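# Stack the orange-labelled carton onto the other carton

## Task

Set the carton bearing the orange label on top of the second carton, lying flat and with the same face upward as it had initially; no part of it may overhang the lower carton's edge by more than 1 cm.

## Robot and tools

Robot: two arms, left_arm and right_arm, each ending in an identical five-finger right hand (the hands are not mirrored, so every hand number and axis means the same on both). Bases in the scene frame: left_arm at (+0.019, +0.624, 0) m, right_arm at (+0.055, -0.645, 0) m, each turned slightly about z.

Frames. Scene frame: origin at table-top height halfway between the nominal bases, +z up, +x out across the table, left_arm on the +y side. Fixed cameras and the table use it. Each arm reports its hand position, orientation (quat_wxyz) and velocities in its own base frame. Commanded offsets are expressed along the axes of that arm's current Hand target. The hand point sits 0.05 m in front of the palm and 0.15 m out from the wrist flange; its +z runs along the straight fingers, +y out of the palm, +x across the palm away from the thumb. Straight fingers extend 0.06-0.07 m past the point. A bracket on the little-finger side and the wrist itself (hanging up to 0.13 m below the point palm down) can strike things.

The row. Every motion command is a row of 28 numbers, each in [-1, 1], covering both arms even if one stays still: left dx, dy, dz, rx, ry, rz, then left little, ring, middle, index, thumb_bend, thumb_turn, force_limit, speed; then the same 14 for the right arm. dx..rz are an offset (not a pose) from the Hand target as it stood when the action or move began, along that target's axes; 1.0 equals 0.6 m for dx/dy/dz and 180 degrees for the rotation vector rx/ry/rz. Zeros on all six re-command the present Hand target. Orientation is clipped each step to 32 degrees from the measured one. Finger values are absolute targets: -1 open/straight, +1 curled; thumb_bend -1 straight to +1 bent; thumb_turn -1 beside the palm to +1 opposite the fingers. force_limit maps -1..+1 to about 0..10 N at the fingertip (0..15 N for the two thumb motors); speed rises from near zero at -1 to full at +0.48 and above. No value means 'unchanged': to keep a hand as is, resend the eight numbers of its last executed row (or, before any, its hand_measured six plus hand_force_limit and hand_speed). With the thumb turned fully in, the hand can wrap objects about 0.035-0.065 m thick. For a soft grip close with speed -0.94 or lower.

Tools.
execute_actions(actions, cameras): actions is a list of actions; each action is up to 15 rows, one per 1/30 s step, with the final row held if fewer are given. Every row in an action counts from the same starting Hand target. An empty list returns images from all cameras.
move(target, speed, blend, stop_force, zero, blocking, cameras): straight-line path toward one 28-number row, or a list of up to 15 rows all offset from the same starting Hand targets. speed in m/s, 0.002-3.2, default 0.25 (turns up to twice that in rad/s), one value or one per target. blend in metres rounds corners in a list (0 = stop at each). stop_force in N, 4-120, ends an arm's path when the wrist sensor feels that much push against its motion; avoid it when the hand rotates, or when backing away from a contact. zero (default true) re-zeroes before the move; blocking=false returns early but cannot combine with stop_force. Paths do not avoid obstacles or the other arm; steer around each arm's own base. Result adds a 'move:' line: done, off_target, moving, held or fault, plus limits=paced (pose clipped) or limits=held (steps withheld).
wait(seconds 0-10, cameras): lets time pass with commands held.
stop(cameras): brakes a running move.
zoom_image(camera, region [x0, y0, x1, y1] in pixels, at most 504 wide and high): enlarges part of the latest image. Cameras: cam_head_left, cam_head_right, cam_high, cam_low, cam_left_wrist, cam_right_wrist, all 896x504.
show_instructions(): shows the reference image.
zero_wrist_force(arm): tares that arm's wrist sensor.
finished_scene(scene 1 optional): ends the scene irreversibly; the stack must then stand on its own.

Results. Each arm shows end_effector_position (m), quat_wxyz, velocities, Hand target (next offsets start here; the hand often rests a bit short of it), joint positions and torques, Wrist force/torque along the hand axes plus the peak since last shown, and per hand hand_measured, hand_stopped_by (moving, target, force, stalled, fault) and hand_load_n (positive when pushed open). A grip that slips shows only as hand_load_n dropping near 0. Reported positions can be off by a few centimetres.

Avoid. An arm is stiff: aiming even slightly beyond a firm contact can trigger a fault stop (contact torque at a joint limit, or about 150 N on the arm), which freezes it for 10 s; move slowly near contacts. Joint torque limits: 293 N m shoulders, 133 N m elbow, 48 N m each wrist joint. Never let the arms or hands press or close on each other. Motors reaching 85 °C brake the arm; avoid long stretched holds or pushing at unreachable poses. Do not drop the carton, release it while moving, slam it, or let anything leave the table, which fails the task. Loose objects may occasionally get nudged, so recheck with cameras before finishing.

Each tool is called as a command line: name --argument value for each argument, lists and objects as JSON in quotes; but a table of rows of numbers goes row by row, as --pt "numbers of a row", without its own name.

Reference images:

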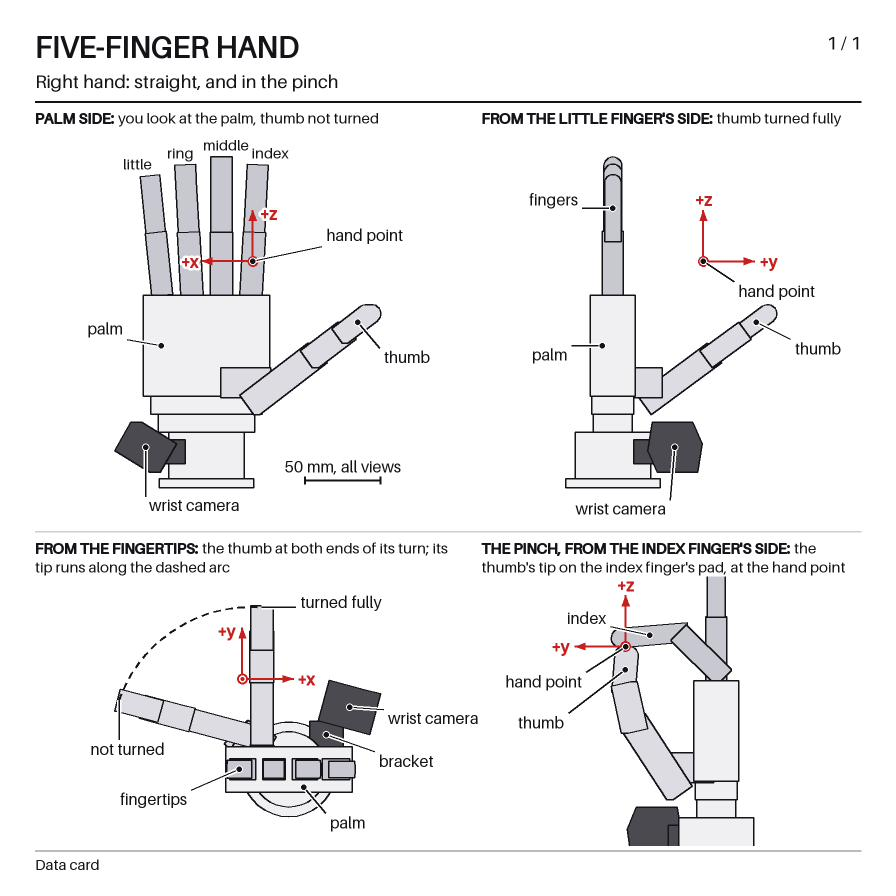

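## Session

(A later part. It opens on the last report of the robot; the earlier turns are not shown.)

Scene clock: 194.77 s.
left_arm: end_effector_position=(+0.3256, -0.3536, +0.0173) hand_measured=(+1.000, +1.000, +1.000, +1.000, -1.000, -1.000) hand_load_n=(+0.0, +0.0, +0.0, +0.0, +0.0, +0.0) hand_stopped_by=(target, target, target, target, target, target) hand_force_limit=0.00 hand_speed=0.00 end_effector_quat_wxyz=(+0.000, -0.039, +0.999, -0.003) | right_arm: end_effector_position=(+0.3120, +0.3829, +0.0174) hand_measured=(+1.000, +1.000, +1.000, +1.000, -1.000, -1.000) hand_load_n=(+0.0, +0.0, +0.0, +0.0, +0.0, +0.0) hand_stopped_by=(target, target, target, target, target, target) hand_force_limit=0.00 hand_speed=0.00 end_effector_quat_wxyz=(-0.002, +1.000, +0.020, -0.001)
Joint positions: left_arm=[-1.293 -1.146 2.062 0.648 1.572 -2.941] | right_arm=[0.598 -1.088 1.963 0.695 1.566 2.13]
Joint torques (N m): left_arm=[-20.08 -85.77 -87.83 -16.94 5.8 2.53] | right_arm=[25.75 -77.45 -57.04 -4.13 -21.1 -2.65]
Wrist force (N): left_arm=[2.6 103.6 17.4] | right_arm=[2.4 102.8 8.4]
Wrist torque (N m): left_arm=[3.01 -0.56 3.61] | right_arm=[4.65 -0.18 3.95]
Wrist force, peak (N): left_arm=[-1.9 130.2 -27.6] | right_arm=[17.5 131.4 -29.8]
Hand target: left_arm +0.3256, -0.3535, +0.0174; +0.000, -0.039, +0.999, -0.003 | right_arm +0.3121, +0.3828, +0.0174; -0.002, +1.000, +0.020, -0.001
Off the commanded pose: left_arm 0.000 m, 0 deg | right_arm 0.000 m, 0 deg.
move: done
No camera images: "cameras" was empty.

move --target '[0,0,-0.025,0,0,0,1,1,1,1,-1,-1,0,0,0,0,-0.025,0,0,0,1,1,1,1,-1,-1,0,0]' --speed 0.02 --cameras '["cam_low"]'

zoom_image --camera "cam_low" --region '[400, 170, 620, 290]'

Scene clock: 199.63 s.
left_arm: end_effector_position=(+0.3256, -0.3535, +0.0325) hand_measured=(+1.000, +1.000, +1.000, +1.000, -1.000, -1.000) hand_load_n=(+0.0, +0.0, +0.0, +0.0, +0.0, +0.0) hand_stopped_by=(target, target, target, target, target, target) hand_force_limit=0.00 hand_speed=0.00 end_effector_quat_wxyz=(+0.000, -0.039, +0.999, -0.003) | right_arm: end_effector_position=(+0.3121, +0.3828, +0.0325) hand_measured=(+1.000, +1.000, +1.000, +1.000, -1.000, -1.000) hand_load_n=(+0.0, +0.0, +0.0, +0.0, +0.0, +0.0) hand_stopped_by=(target, target, target, target, target, target) hand_force_limit=0.00 hand_speed=0.00 end_effector_quat_wxyz=(-0.002, +1.000, +0.020, -0.001)
Joint positions: left_arm=[-1.293 -1.168 2.057 0.676 1.572 -2.941] | right_arm=[0.598 -1.109 1.958 0.72 1.566 2.13]
Joint torques (N m): left_arm=[-12.61 -58.27 -99.97 -17.98 2.99 2.11] | right_arm=[23 -59.99 -68.73 -6.87 -16.06 -2.21]
Wrist force (N): left_arm=[1.7 92.9 17.4] | right_arm=[0.4 91.2 12.6]
Wrist torque (N m): left_arm=[2.47 -0.42 3.16] | right_arm=[3.71 -0.30 3.30]
Wrist force, peak (N): left_arm=[2.2 102.6 17.4] | right_arm=[2.0 102.2 8.6]
Hand target: left_arm +0.3256, -0.3534, +0.0324; +0.000, -0.039, +0.999, -0.003 | right_arm +0.3121, +0.3828, +0.0324; -0.002, +1.000, +0.020, -0.001
Off the commanded pose: left_arm 0.000 m, 0 deg | right_arm 0.000 m, 0 deg.
move: done
Images, in order (width x height): cam_low 896x504.

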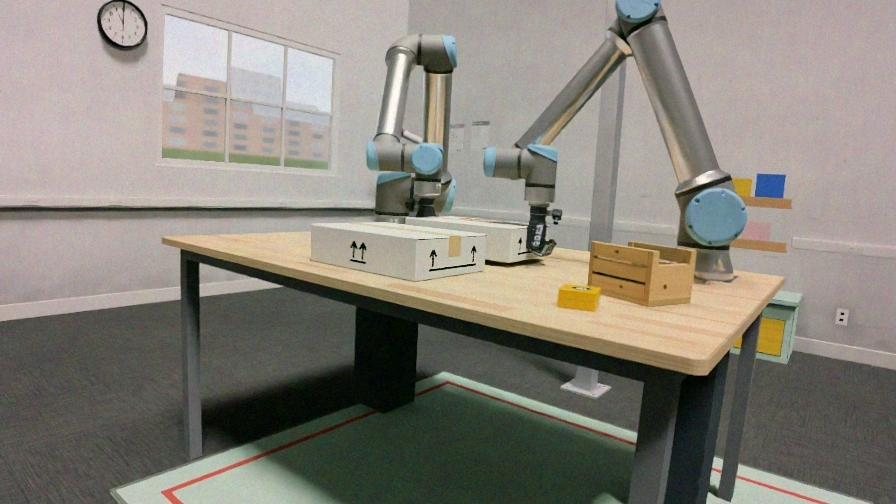

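Scaled by 2.291 from the camera's 896x504 image, which has a finer 1280x720 frame.

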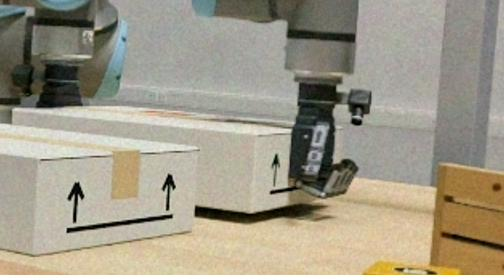

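move --target '[0,-0.0002,-0.05,0,0,0,1,1,1,1,-1,-1,0,0,0,-0.0002,-0.05,0,0,0,1,1,1,1,-1,-1,0,0]' --speed 0.03 --cameras '["cam_low"]'

zoom_image --camera "cam_low" --region '[400, 170, 620, 290]'

Scene clock: 203.20 s.
left_arm: end_effector_position=(+0.3256, -0.3534, +0.0625) hand_measured=(+1.000, +1.000, +1.000, +1.000, -1.000, -1.000) hand_load_n=(+0.0, +0.5, +0.0, +0.0, +0.0, +0.0) hand_stopped_by=(target, target, target, target, target, target) hand_force_limit=0.00 hand_speed=0.00 end_effector_quat_wxyz=(+0.000, -0.039, +0.999, -0.003) | right_arm: end_effector_position=(+0.3122, +0.3827, +0.0626) hand_measured=(+1.000, +1.000, +1.000, +1.000, -1.000, -1.000) hand_load_n=(+0.0, +0.0, +0.0, +0.0, +0.0, +0.0) hand_stopped_by=(target, target, target, target, target, target) hand_force_limit=0.00 hand_speed=0.00 end_effector_quat_wxyz=(-0.002, +1.000, +0.020, -0.001)
Joint positions: left_arm=[-1.293 -1.21 2.044 0.731 1.572 -2.941] | right_arm=[0.598 -1.147 1.945 0.771 1.566 2.13]
Joint torques (N m): left_arm=[-21.82 -55.22 -98.11 -19.08 3.08 2.09] | right_arm=[23.65 -58.18 -66.93 -7.8 -16.4 -2.12]
Wrist force (N): left_arm=[0.3 97.9 16.5] | right_arm=[-0.8 96.6 13.5]
Wrist torque (N m): left_arm=[2.88 -0.31 2.89] | right_arm=[3.95 -0.23 3.28]
Wrist force, peak (N): left_arm=[0.3 97.9 16.5] | right_arm=[-0.8 96.6 13.5]
Hand target: left_arm +0.3256, -0.3534, +0.0624; +0.000, -0.039, +0.999, -0.003 | right_arm +0.3121, +0.3827, +0.0624; -0.002, +1.000, +0.020, -0.001
Off the commanded pose: left_arm 0.000 m, 0 deg | right_arm 0.000 m, 0 deg.
move: done
Images, in order (width x height): cam_low 896x504.

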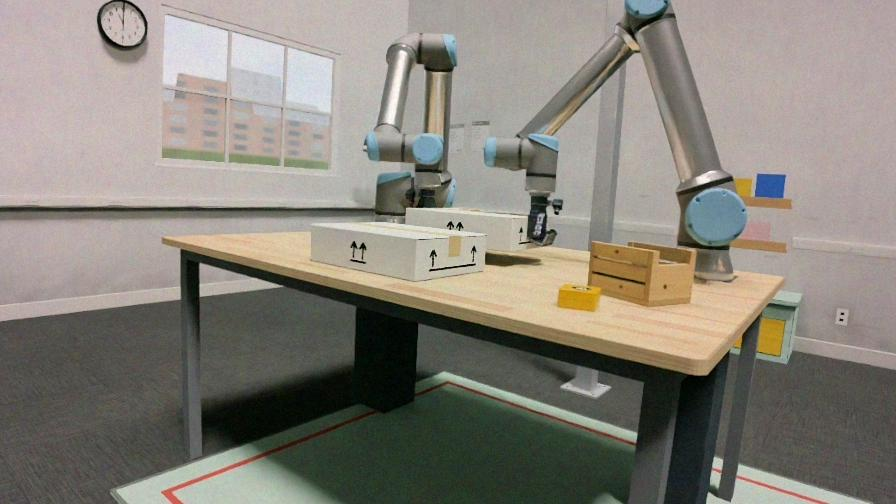

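Scaled by 2.291 from the camera's 896x504 image, which has a finer 1280x720 frame.

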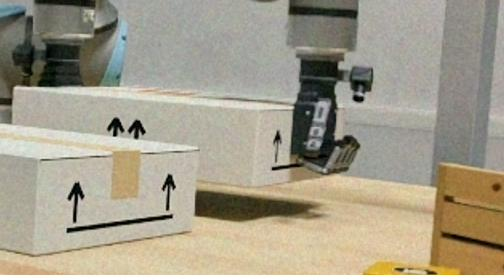

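move --target '[0,-0.0002,-0.1167,0,0,0,1,1,1,1,-1,-1,0,0,0,-0.0002,-0.1167,0,0,0,1,1,1,1,-1,-1,0,0]' --speed 0.04 --cameras '["all"]'

Scene clock: 210.27 s.
left_arm: end_effector_position=(+0.3255, -0.3532, +0.1326) hand_measured=(+1.000, +1.000, +1.000, +1.000, -1.000, -1.000) hand_load_n=(+0.0, +0.0, +0.0, +0.0, -0.5, +0.0) hand_stopped_by=(target, target, target, target, target, target) hand_force_limit=0.00 hand_speed=0.00 end_effector_quat_wxyz=(+0.000, -0.039, +0.999, -0.003) | right_arm: end_effector_position=(+0.3123, +0.3826, +0.1326) hand_measured=(+1.000, +1.000, +1.000, +1.000, -1.000, -1.000) hand_load_n=(+0.0, +0.0, +0.0, +0.0, +0.0, +0.0) hand_stopped_by=(target, target, target, target, target, target) hand_force_limit=0.00 hand_speed=0.00 end_effector_quat_wxyz=(-0.002, +1.000, +0.020, +0.000)
Joint positions: left_arm=[-1.293 -1.299 2.003 0.86 1.572 -2.941] | right_arm=[0.597 -1.23 1.906 0.893 1.566 2.129]
Joint torques (N m): left_arm=[-18.36 -44.96 -86.95 -19.24 2.61 3.09] | right_arm=[23.29 -50.91 -61.16 -7.66 -15.34 -1.99]
Wrist force (N): left_arm=[-1.0 99.1 17.4] | right_arm=[-2.3 97.4 12.7]
Wrist torque (N m): left_arm=[2.66 -0.26 2.70] | right_arm=[4.07 -0.09 2.98]
Wrist force, peak (N): left_arm=[0.4 102.0 17.3] | right_arm=[-0.1 100.0 13.0]
Hand target: left_arm +0.3255, -0.3531, +0.1324; +0.000, -0.039, +0.999, -0.003 | right_arm +0.3122, +0.3825, +0.1324; -0.002, +1.000, +0.020, -0.001
Off the commanded pose: left_arm 0.000 m, 0 deg | right_arm 0.000 m, 0 deg.
move: done
camera_calibration:
cam_left_wrist: T_world_to_cam=[[-0.340733, 0.93973, -0.0284447, 0.447094], [0.777096, 0.298535, 0.554075, -0.228166], [0.529172, 0.166687, -0.831981, 0.11512], [0, 0, 0, 1]] pos_world=[0.268728, -0.371221, 0.234916]
cam_right_wrist: T_world_to_cam=[[0.296206, -0.954912, 0.0201503, 0.267259], [-0.804209, -0.237967, 0.544628, 0.26166], [-0.515276, -0.177527, -0.838436, 0.457591], [0, 0, 0, 1]] pos_world=[0.367052, 0.398709, 0.235768]

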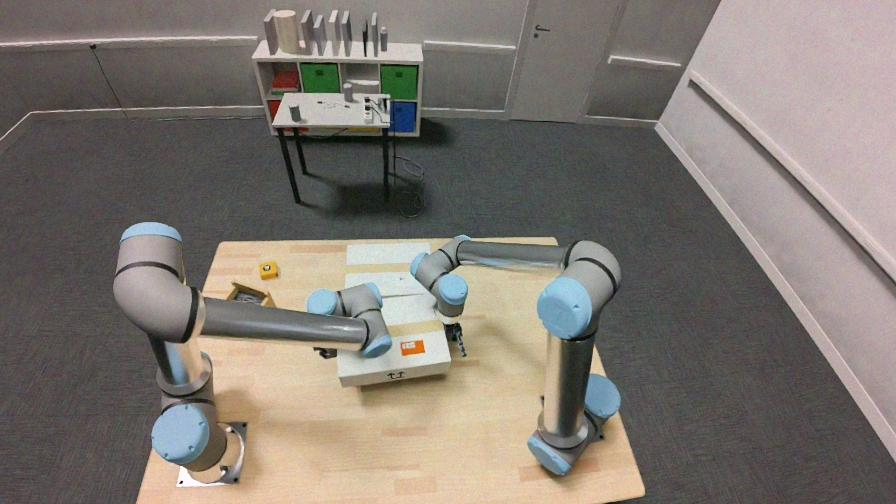

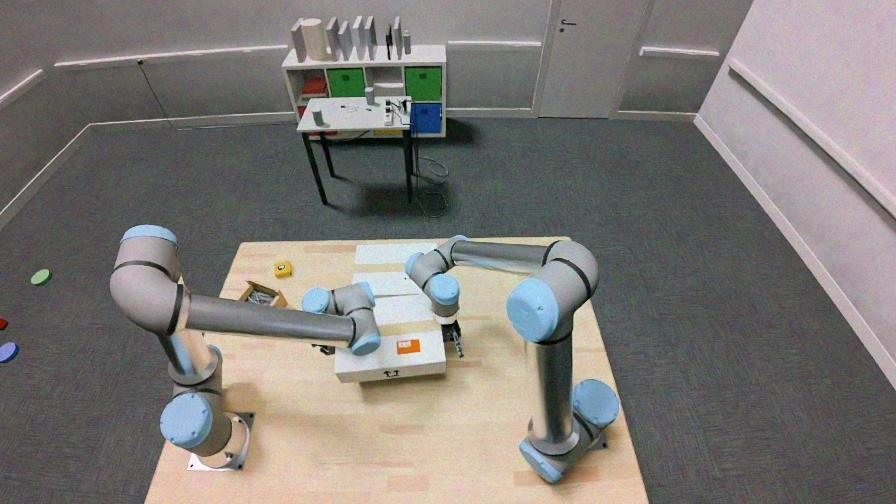

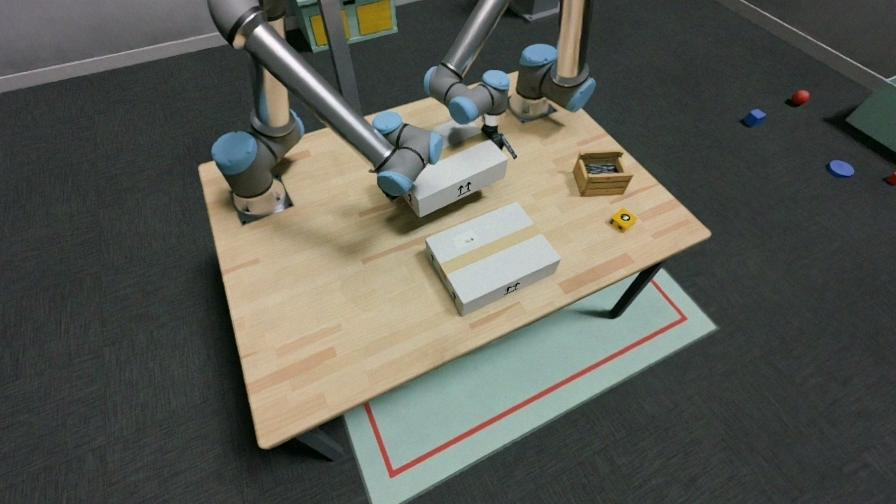

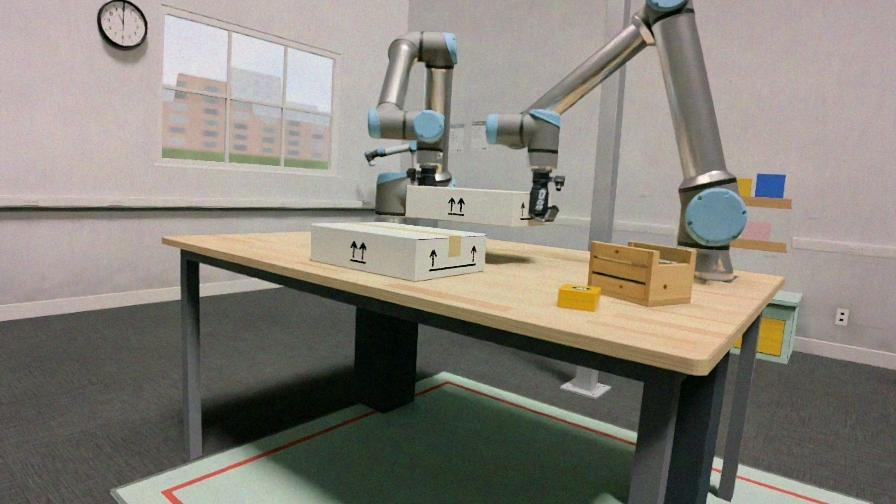

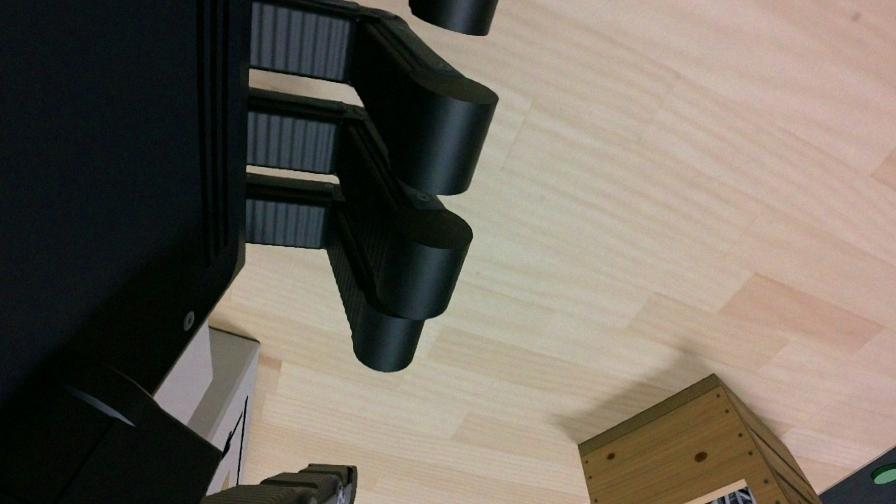

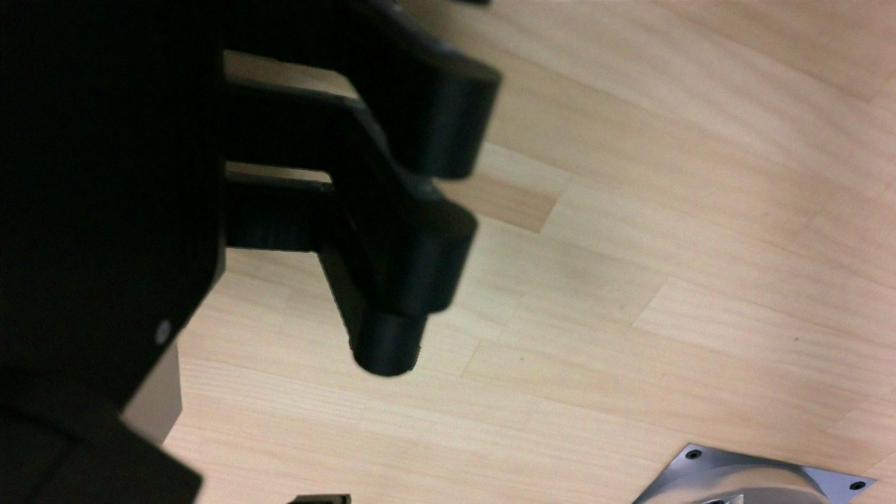

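move --target '[-0.04983,-0.00413,0,0,0,0,1,1,1,1,-1,-1,0,0,0.04982,0.00424,0,0,0,0,1,1,1,1,-1,-1,0,0]' --speed 0.03 --cameras '[]'

Scene clock: 225.40 s.
left_arm: end_effector_position=(+0.3557, -0.3533, +0.1325) hand_measured=(+1.000, +1.000, +1.000, +1.000, -1.000, -1.000) hand_load_n=(+0.0, +0.0, +0.0, +0.0, +0.0, +0.0) hand_stopped_by=(target, target, target, target, target, target) hand_force_limit=0.00 hand_speed=0.00 end_effector_quat_wxyz=(+0.000, -0.039, +0.999, -0.003) | right_arm: end_effector_position=(+0.3424, +0.3811, +0.1324) hand_measured=(+1.000, +1.000, +1.000, +1.000, -1.000, -1.000) hand_load_n=(+0.0, +0.0, +0.0, +0.0, +0.0, +0.5) hand_stopped_by=(target, target, target, target, target, target) hand_force_limit=0.00 hand_speed=0.00 end_effector_quat_wxyz=(-0.002, +1.000, +0.020, +0.000)
Joint positions: left_arm=[-1.234 -1.272 1.966 0.871 1.572 -2.882] | right_arm=[0.565 -1.204 1.869 0.904 1.566 2.096]
Joint torques (N m): left_arm=[-42.66 -68.35 -83.89 -15.46 7.12 -3.51] | right_arm=[46.15 -71.34 -61.89 -4.09 -16.83 1.49]
Wrist force (N): left_arm=[-1.9 99.0 17.2] | right_arm=[-2.4 98.1 13.0]
Wrist torque (N m): left_arm=[2.85 -0.20 1.99] | right_arm=[4.17 -0.15 3.02]
Wrist force, peak (N): left_arm=[-1.2 101.0 18.1] | right_arm=[-1.6 99.4 12.4]
Hand target: left_arm +0.3555, -0.3532, +0.1324; +0.000, -0.039, +0.999, -0.003 | right_arm +0.3422, +0.3812, +0.1324; -0.002, +1.000, +0.020, -0.001
Off the commanded pose: left_arm 0.000 m, 0 deg | right_arm 0.000 m, 0 deg.
move: done
No camera images: "cameras" was empty.

move --target '[-0.1329,-0.01101,0,0,0,0,1,1,1,1,-1,-1,0,0,0.1329,0.01131,0,0,0,0,1,1,1,1,-1,-1,0,0]' --speed 0.04 --cameras '["cam_low"]'

Scene clock: 232.73 s.
left_arm: end_effector_position=(+0.4357, -0.3537, +0.1325) hand_measured=(+1.000, +1.000, +1.000, +1.000, -1.000, -1.000) hand_load_n=(+0.0, +0.0, +0.0, +0.0, -0.5, +0.0) hand_stopped_by=(target, target, target, target, target, target) hand_force_limit=0.00 hand_speed=0.00 end_effector_quat_wxyz=(+0.000, -0.039, +0.999, -0.003) | right_arm: end_effector_position=(+0.4223, +0.3774, +0.1323) hand_measured=(+1.000, +1.000, +1.000, +1.000, -1.000, -1.000) hand_load_n=(+0.0, +0.0, +0.0, +0.0, +0.0, +0.0) hand_stopped_by=(target, target, target, target, target, target) hand_force_limit=0.00 hand_speed=0.00 end_effector_quat_wxyz=(-0.002, +1.000, +0.020, -0.001)
Joint positions: left_arm=[-1.095 -1.196 1.856 0.905 1.573 -2.743] | right_arm=[0.489 -1.131 1.758 0.943 1.566 2.021]
Joint torques (N m): left_arm=[-53.72 -77.83 -81.22 -16.3 10.88 -3.05] | right_arm=[55.57 -79.14 -57.85 -4.81 -21.83 1.46]
Wrist force (N): left_arm=[-2.5 100.8 17.8] | right_arm=[-3.4 98.6 12.0]
Wrist torque (N m): left_arm=[2.80 -0.21 1.88] | right_arm=[4.21 -0.11 2.82]
Wrist force, peak (N): left_arm=[-2.5 100.8 17.8] | right_arm=[-3.4 98.6 12.0]
Hand target: left_arm +0.4355, -0.3537, +0.1325; +0.000, -0.039, +0.999, -0.003 | right_arm +0.4221, +0.3775, +0.1323; -0.002, +1.000, +0.020, -0.001
Off the commanded pose: left_arm 0.000 m, 0 deg | right_arm 0.000 m, 0 deg.
move: done
Images, in order (width x height): cam_low 896x504.

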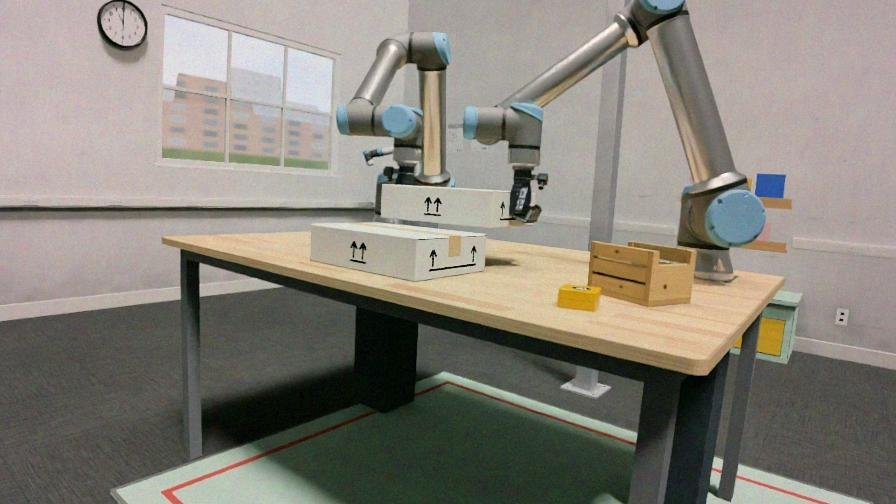

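move --target '[-0.1993,-0.01652,0,0,0,0,1,1,1,1,-1,-1,0,0,0.1993,0.01696,0,0,0,0,1,1,1,1,-1,-1,0,0]' --speed 0.05 --cameras '["cam_low", "cam_high"]'

Scene clock: 238.47 s.
left_arm: end_effector_position=(+0.5556, -0.3543, +0.1327) hand_measured=(+1.000, +1.000, +1.000, +1.000, -1.000, -1.000) hand_load_n=(+0.0, +0.0, +0.0, +0.0, +0.0, +0.0) hand_stopped_by=(target, target, target, target, target, target) hand_force_limit=0.00 hand_speed=0.00 end_effector_quat_wxyz=(+0.000, -0.039, +0.999, -0.003) | right_arm: end_effector_position=(+0.5421, +0.3719, +0.1322) hand_measured=(+1.000, +1.000, +1.000, +1.000, -1.000, -1.000) hand_load_n=(+0.0, +0.0, +0.0, +0.0, +0.0, +0.0) hand_stopped_by=(target, target, target, target, target, target) hand_force_limit=0.00 hand_speed=0.00 end_effector_quat_wxyz=(-0.002, +1.000, +0.020, -0.001) end_effector_velocity=(-0.003, +0.000, -0.001) end_effector_angular_velocity=(+0.001, +0.001, +0.000)
Joint positions: left_arm=[-0.927 -1.07 1.659 0.977 1.574 -2.575] | right_arm=[0.402 -1.007 1.558 1.019 1.566 1.934]
Joint velocities: left_arm=[within noise] | right_arm=[0.002 -0.002 0.005 -0.002 -0.001 0.001]
Joint torques (N m): left_arm=[-58.37 -91.88 -71.78 -15.49 14.06 -2.91] | right_arm=[63.88 -88.56 -52.11 -4.59 -22.45 1.57]
Wrist force (N): left_arm=[-2.6 96.0 18.7] | right_arm=[-4.3 94.4 12.1]
Wrist torque (N m): left_arm=[2.26 -0.24 1.69] | right_arm=[4.06 0.10 2.54]
Wrist force, peak (N): left_arm=[-2.5 99.3 17.6] | right_arm=[-3.0 97.6 12.4]
Hand target: left_arm +0.5555, -0.3543, +0.1326; +0.000, -0.039, +0.999, -0.003 | right_arm +0.5420, +0.3720, +0.1321; -0.002, +1.000, +0.020, -0.001
Off the commanded pose: left_arm 0.000 m, 0 deg | right_arm 0.000 m, 0 deg.
move: done
Images, in order (width x height): cam_high 896x504, cam_low 896x504.

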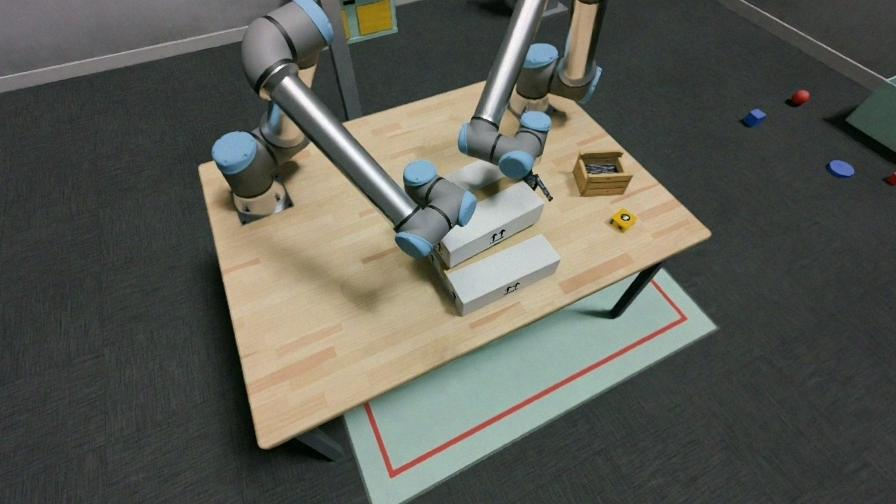

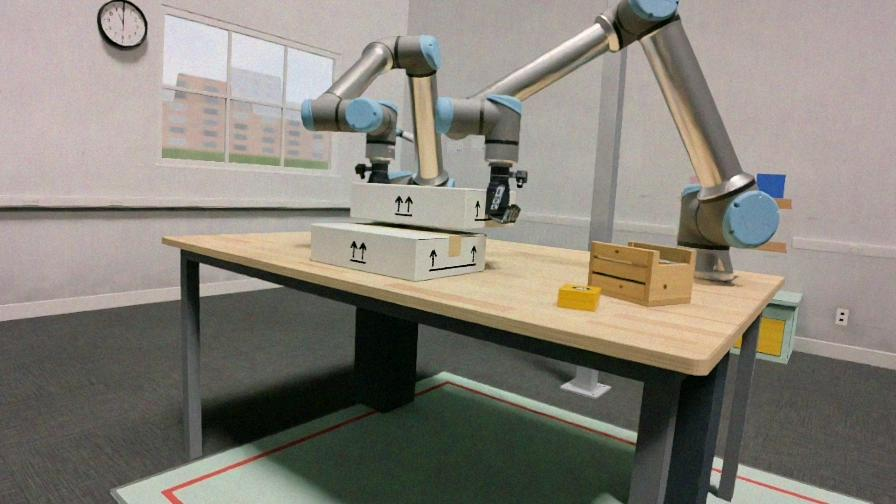

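move --target '[-0.1308,-0.01165,0,0,0,0.01194,1,1,1,1,-1,-1,0,0,0.0984,0.0076,0,0,0,0.01194,1,1,1,1,-1,-1,0,0]' --speed 0.04 --cameras '["cam_low"]'

Scene clock: 250.07 s.
left_arm: end_effector_position=(+0.6344, -0.3552, +0.1327) hand_measured=(+1.000, +1.000, +1.000, +1.000, -1.000, -1.000) hand_load_n=(+0.0, +0.0, +0.0, +0.0, +0.0, +0.0) hand_stopped_by=(target, target, target, target, target, target) hand_force_limit=0.00 hand_speed=0.00 end_effector_quat_wxyz=(+0.000, -0.020, +1.000, -0.003) | right_arm: end_effector_position=(+0.6013, +0.3697, +0.1321) hand_measured=(+1.000, +1.000, +1.000, +1.000, -1.000, -1.000) hand_load_n=(+0.0, +0.0, +0.0, +0.0, +0.0, +0.0) hand_stopped_by=(target, target, target, target, target, target) hand_force_limit=0.00 hand_speed=0.00 end_effector_quat_wxyz=(-0.002, +1.000, +0.001, -0.001)
Joint positions: left_arm=[-0.84 -0.982 1.513 1.035 1.574 -2.451] | right_arm=[0.366 -0.937 1.439 1.068 1.566 1.935]
Joint torques (N m): left_arm=[-69 -99.08 -67.69 -13.1 16.45 -3.15] | right_arm=[65.85 -94.68 -50.92 -4.09 -21.23 2.31]
Wrist force (N): left_arm=[-3.7 92.7 18.9] | right_arm=[-4.8 91.0 11.4]
Wrist torque (N m): left_arm=[1.87 -0.10 1.39] | right_arm=[4.05 0.18 1.79]
Wrist force, peak (N): left_arm=[-3.0 101.1 19.7] | right_arm=[-4.2 98.9 10.8]
Hand target: left_arm +0.6343, -0.3552, +0.1327; +0.000, -0.020, +1.000, -0.003 | right_arm +0.6012, +0.3697, +0.1321; -0.002, +1.000, +0.001, -0.001
Off the commanded pose: left_arm 0.000 m, 0 deg | right_arm 0.000 m, 0 deg.
move: done
Images, in order (width x height): cam_low 896x504.

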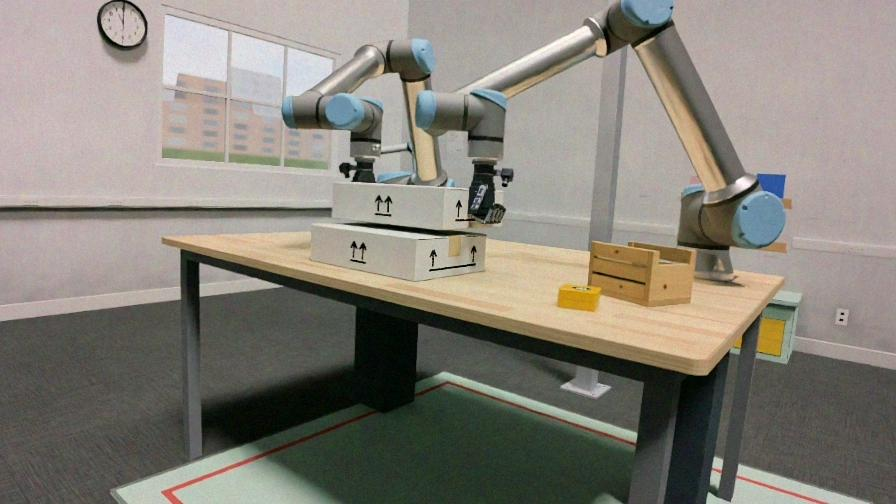

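move --target '[-0.1311,-0.00743,0,0,0,0.01194,1,1,1,1,-1,-1,0,0,0.0987,0.0032,0,0,0,0.01194,1,1,1,1,-1,-1,0,0]' --speed 0.04 --cameras '["all"]'

zoom_image --camera "cam_high" --region '[410, 170, 590, 330]'

zoom_image --camera "cam_low" --region '[290, 160, 520, 290]'

zoom_image --camera "cam_head_left" --region '[320, 220, 470, 330]'

zoom_image --camera "cam_head_right" --region '[320, 220, 470, 330]'

Scene clock: 258.90 s.
left_arm: end_effector_position=(+0.7132, -0.3565, +0.1328) hand_measured=(+1.000, +1.000, +1.000, +1.000, -1.000, -1.000) hand_load_n=(+0.0, +0.0, +0.0, +0.0, +0.0, +0.0) hand_stopped_by=(target, target, target, target, target, target) hand_force_limit=0.00 hand_speed=0.00 end_effector_quat_wxyz=(+0.000, -0.001, +1.000, -0.003) | right_arm: end_effector_position=(+0.6605, +0.3679, +0.1320) hand_measured=(+1.000, +1.000, +1.000, +1.000, -1.000, -1.000) hand_load_n=(+0.0, +0.0, +0.0, +0.0, +0.0, +0.0) hand_stopped_by=(target, target, target, target, target, target) hand_force_limit=0.00 hand_speed=0.00 end_effector_quat_wxyz=(-0.002, +1.000, -0.018, -0.001)
Joint positions: left_arm=[-0.766 -0.886 1.347 1.105 1.575 -2.339] | right_arm=[0.335 -0.861 1.307 1.125 1.566 1.942]
Joint torques (N m): left_arm=[-75.43 -109.6 -63.14 -11.37 17.71 -2.31] | right_arm=[68.65 -103.39 -52.27 -4.63 -21.05 1.89]
Wrist force (N): left_arm=[-3.7 91.0 20.0] | right_arm=[-6.3 89.7 10.2]
Wrist torque (N m): left_arm=[1.49 -0.06 1.33] | right_arm=[4.08 0.54 1.45]
Wrist force, peak (N): left_arm=[-2.8 98.0 20.5] | right_arm=[-4.3 96.5 10.3]
Hand target: left_arm +0.7131, -0.3565, +0.1328; +0.000, -0.001, +1.000, -0.003 | right_arm +0.6604, +0.3679, +0.1320; -0.002, +1.000, -0.018, -0.001
Off the commanded pose: left_arm 0.000 m, 0 deg | right_arm 0.000 m, 0 deg.
move: done
camera_calibration:
cam_left_wrist: T_world_to_cam=[[-0.269174, 0.962671, -0.028457, 0.539536], [0.797107, 0.239269, 0.55441, -0.56392], [0.540523, 0.12655, -0.831757, -0.111788], [0, 0, 0, 1]] pos_world=[0.655158, -0.37032, 0.235016]
cam_right_wrist: T_world_to_cam=[[0.223648, -0.974463, 0.0200776, 0.205227], [-0.819485, -0.176847, 0.545132, 0.526061], [-0.52766, -0.138371, -0.83811, 0.627675], [0, 0, 0, 1]] pos_world=[0.7164, 0.37987, 0.235167]

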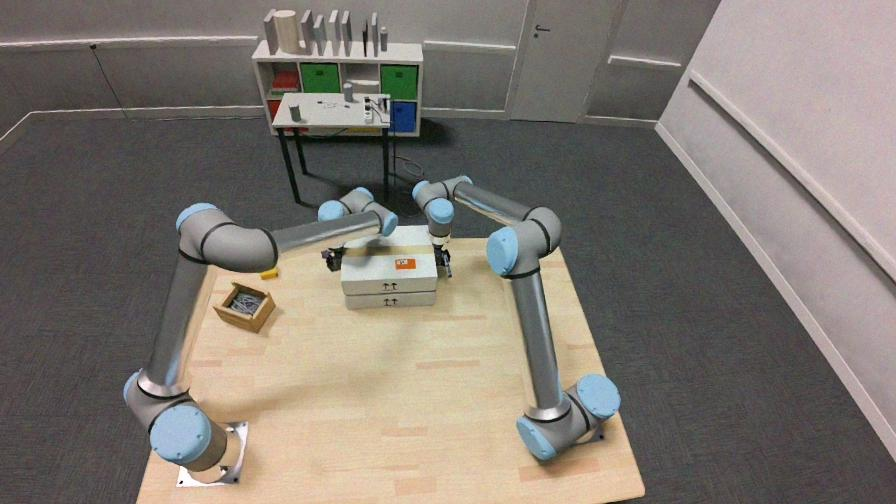

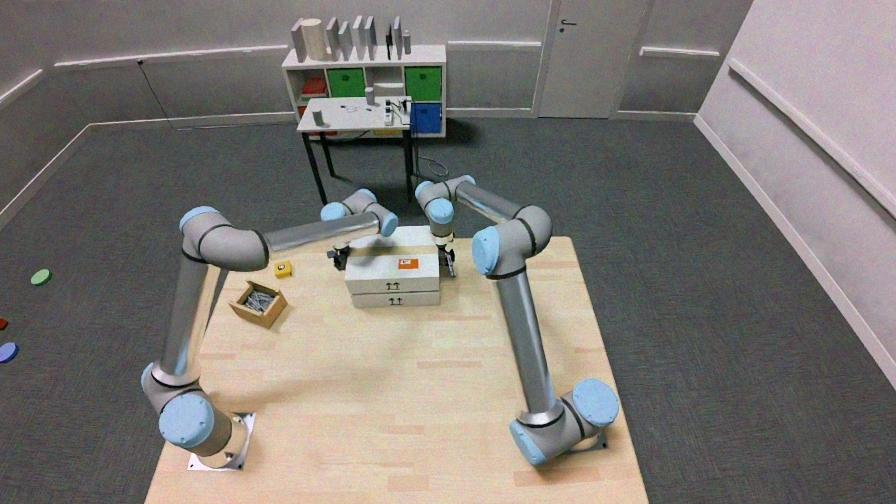

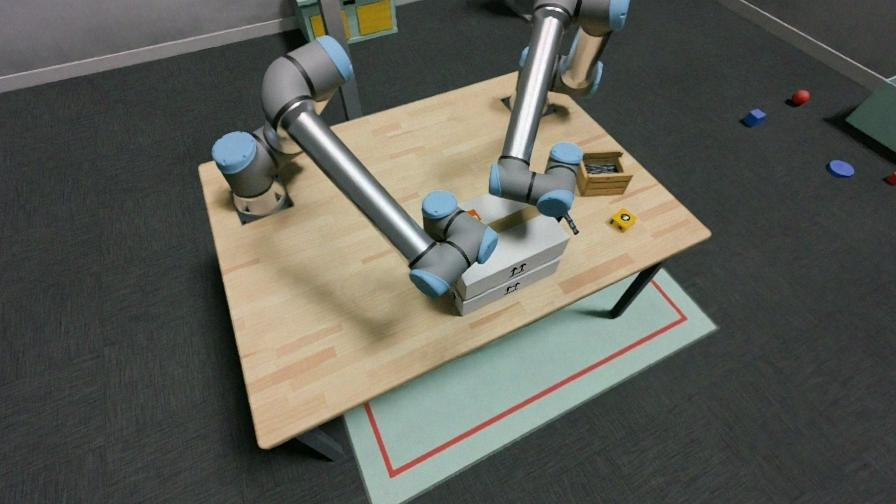

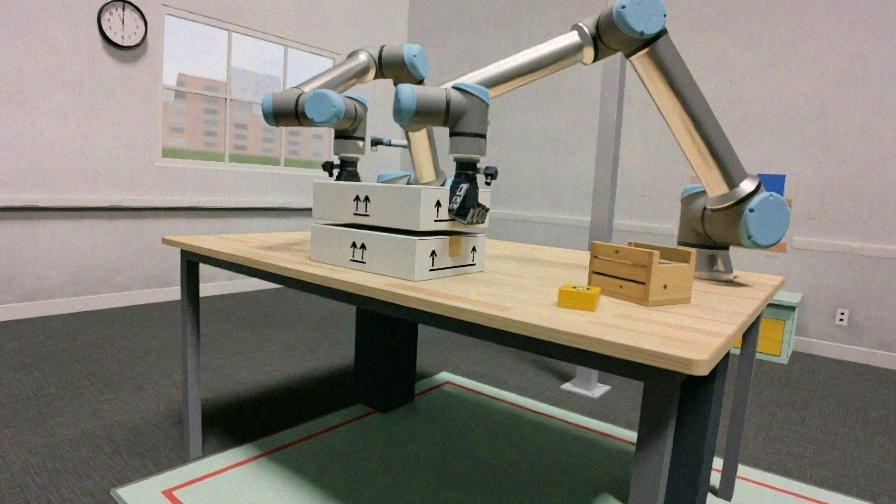

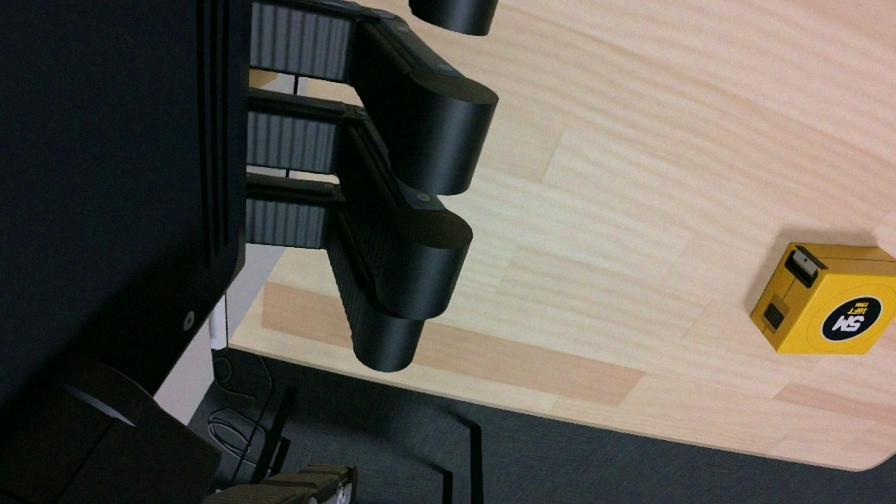

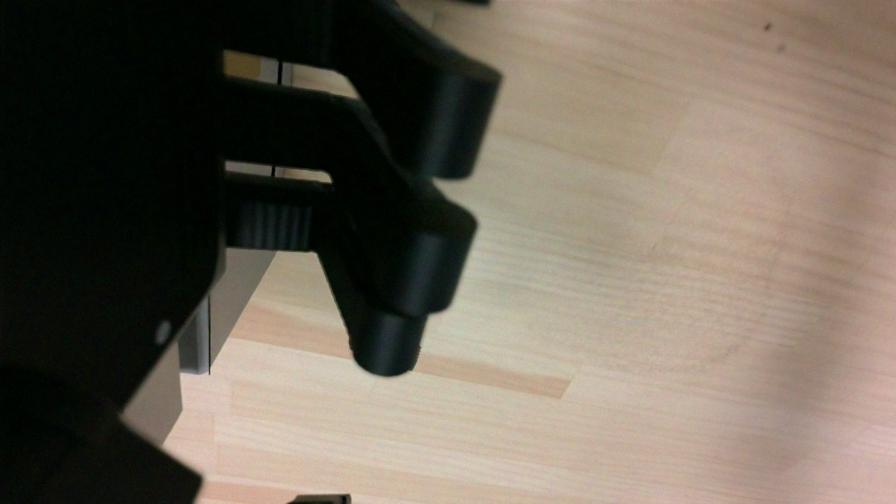

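Scaled by 2.800 from the camera's 896x504 image, which has a finer 1280x720 frame.

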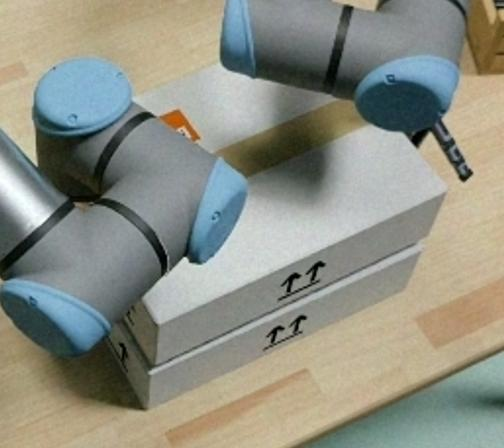

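Scaled by 2.191 from the camera's 896x504 image, which has a finer 1280x720 frame.

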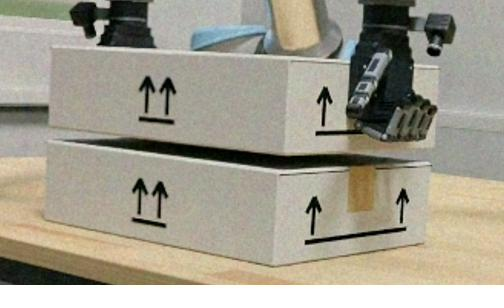

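Scaled by 3.360 from the camera's 896x504 image, which has a finer 1280x720 frame.

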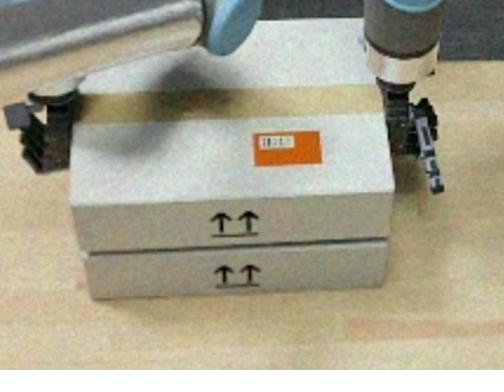

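Scaled by 3.360 from the camera's 896x504 image, which has a finer 1280x720 frame.

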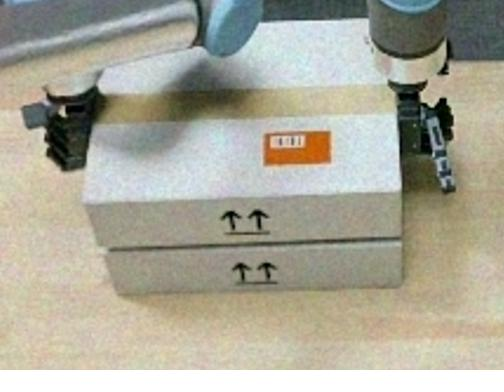

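zoom_image --camera "cam_high" --region '[445, 270, 495, 320]'

zoom_image --camera "cam_high" --region '[535, 225, 585, 275]'

zoom_image --camera "cam_head_left" --region '[335, 270, 375, 310]'

zoom_image --camera "cam_head_left" --region '[415, 270, 455, 310]'

zoom_image --camera "cam_head_right" --region '[340, 270, 380, 310]'

zoom_image --camera "cam_head_right" --region '[420, 270, 460, 310]'

zoom_image --camera "cam_low" --region '[300, 170, 360, 270]'

zoom_image --camera "cam_low" --region '[400, 180, 500, 290]'

Scaled by 10.080 from the camera's 896x504 image, which has a finer 1280x720 frame.

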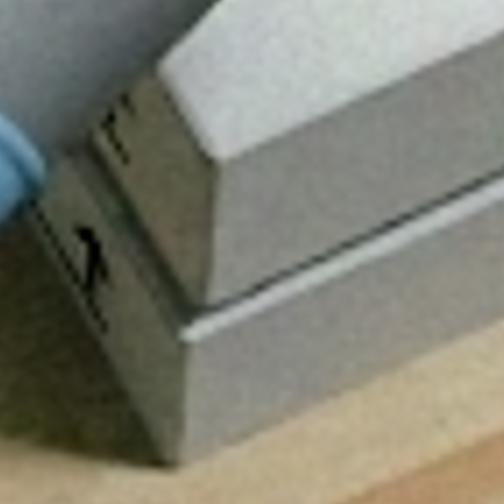

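Scaled by 10.080 from the camera's 896x504 image, which has a finer 1280x720 frame.

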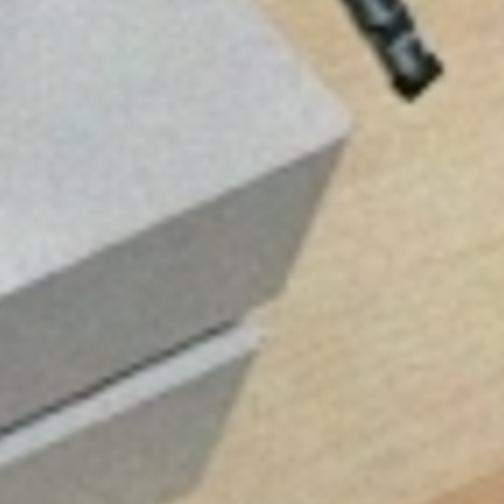

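Scaled by 12.600 from the camera's 896x504 image, which has a finer 1280x720 frame.

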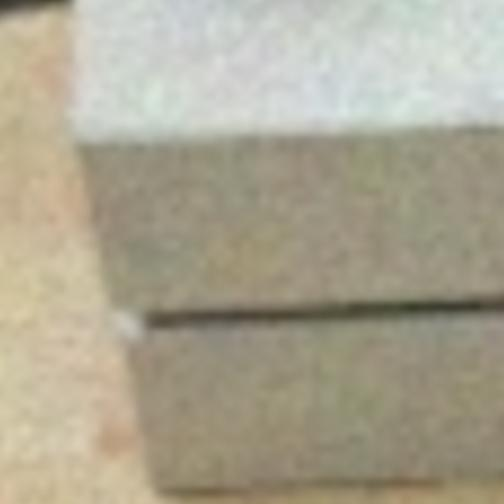

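Scaled by 12.600 from the camera's 896x504 image, which has a finer 1280x720 frame.

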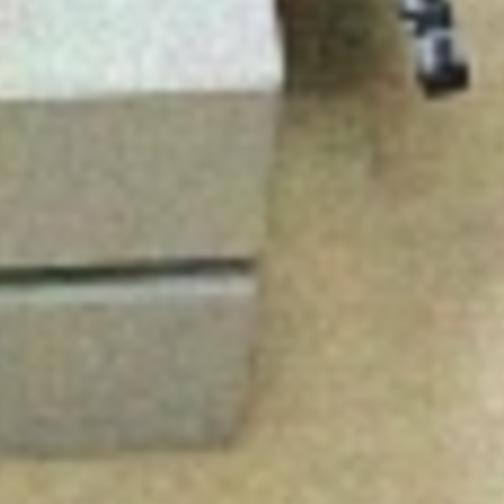

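Scaled by 12.600 from the camera's 896x504 image, which has a finer 1280x720 frame.

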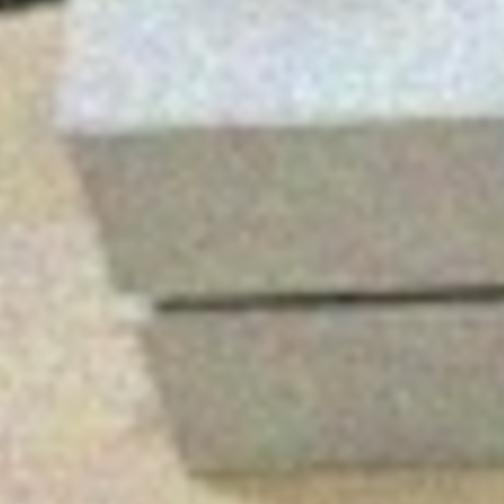

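Scaled by 12.600 from the camera's 896x504 image, which has a finer 1280x720 frame.

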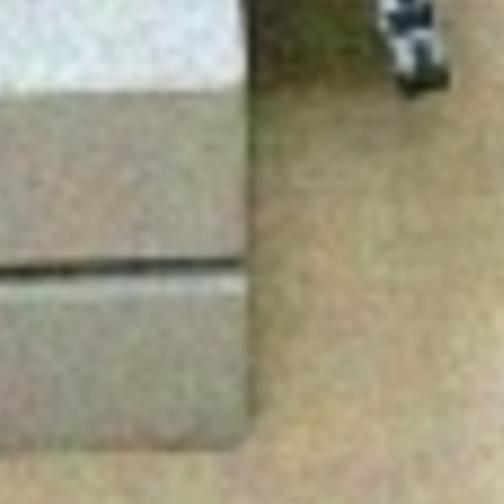

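Scaled by 5.040 from the camera's 896x504 image, which has a finer 1280x720 frame.

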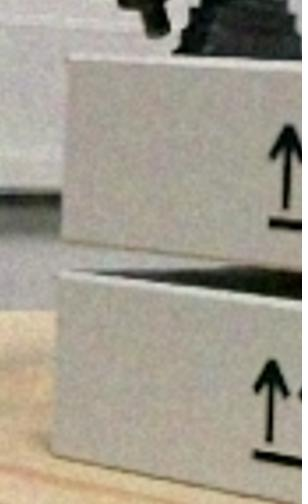

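Scaled by 4.582 from the camera's 896x504 image, which has a finer 1280x720 frame.

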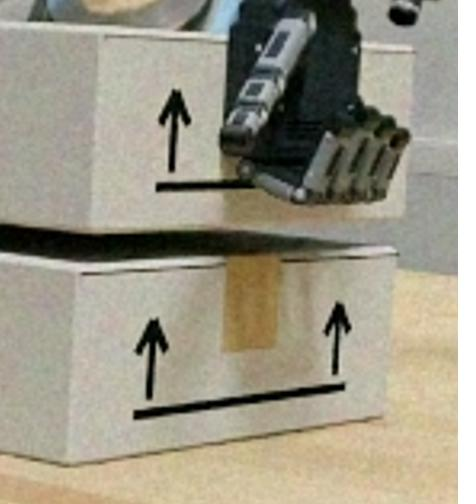

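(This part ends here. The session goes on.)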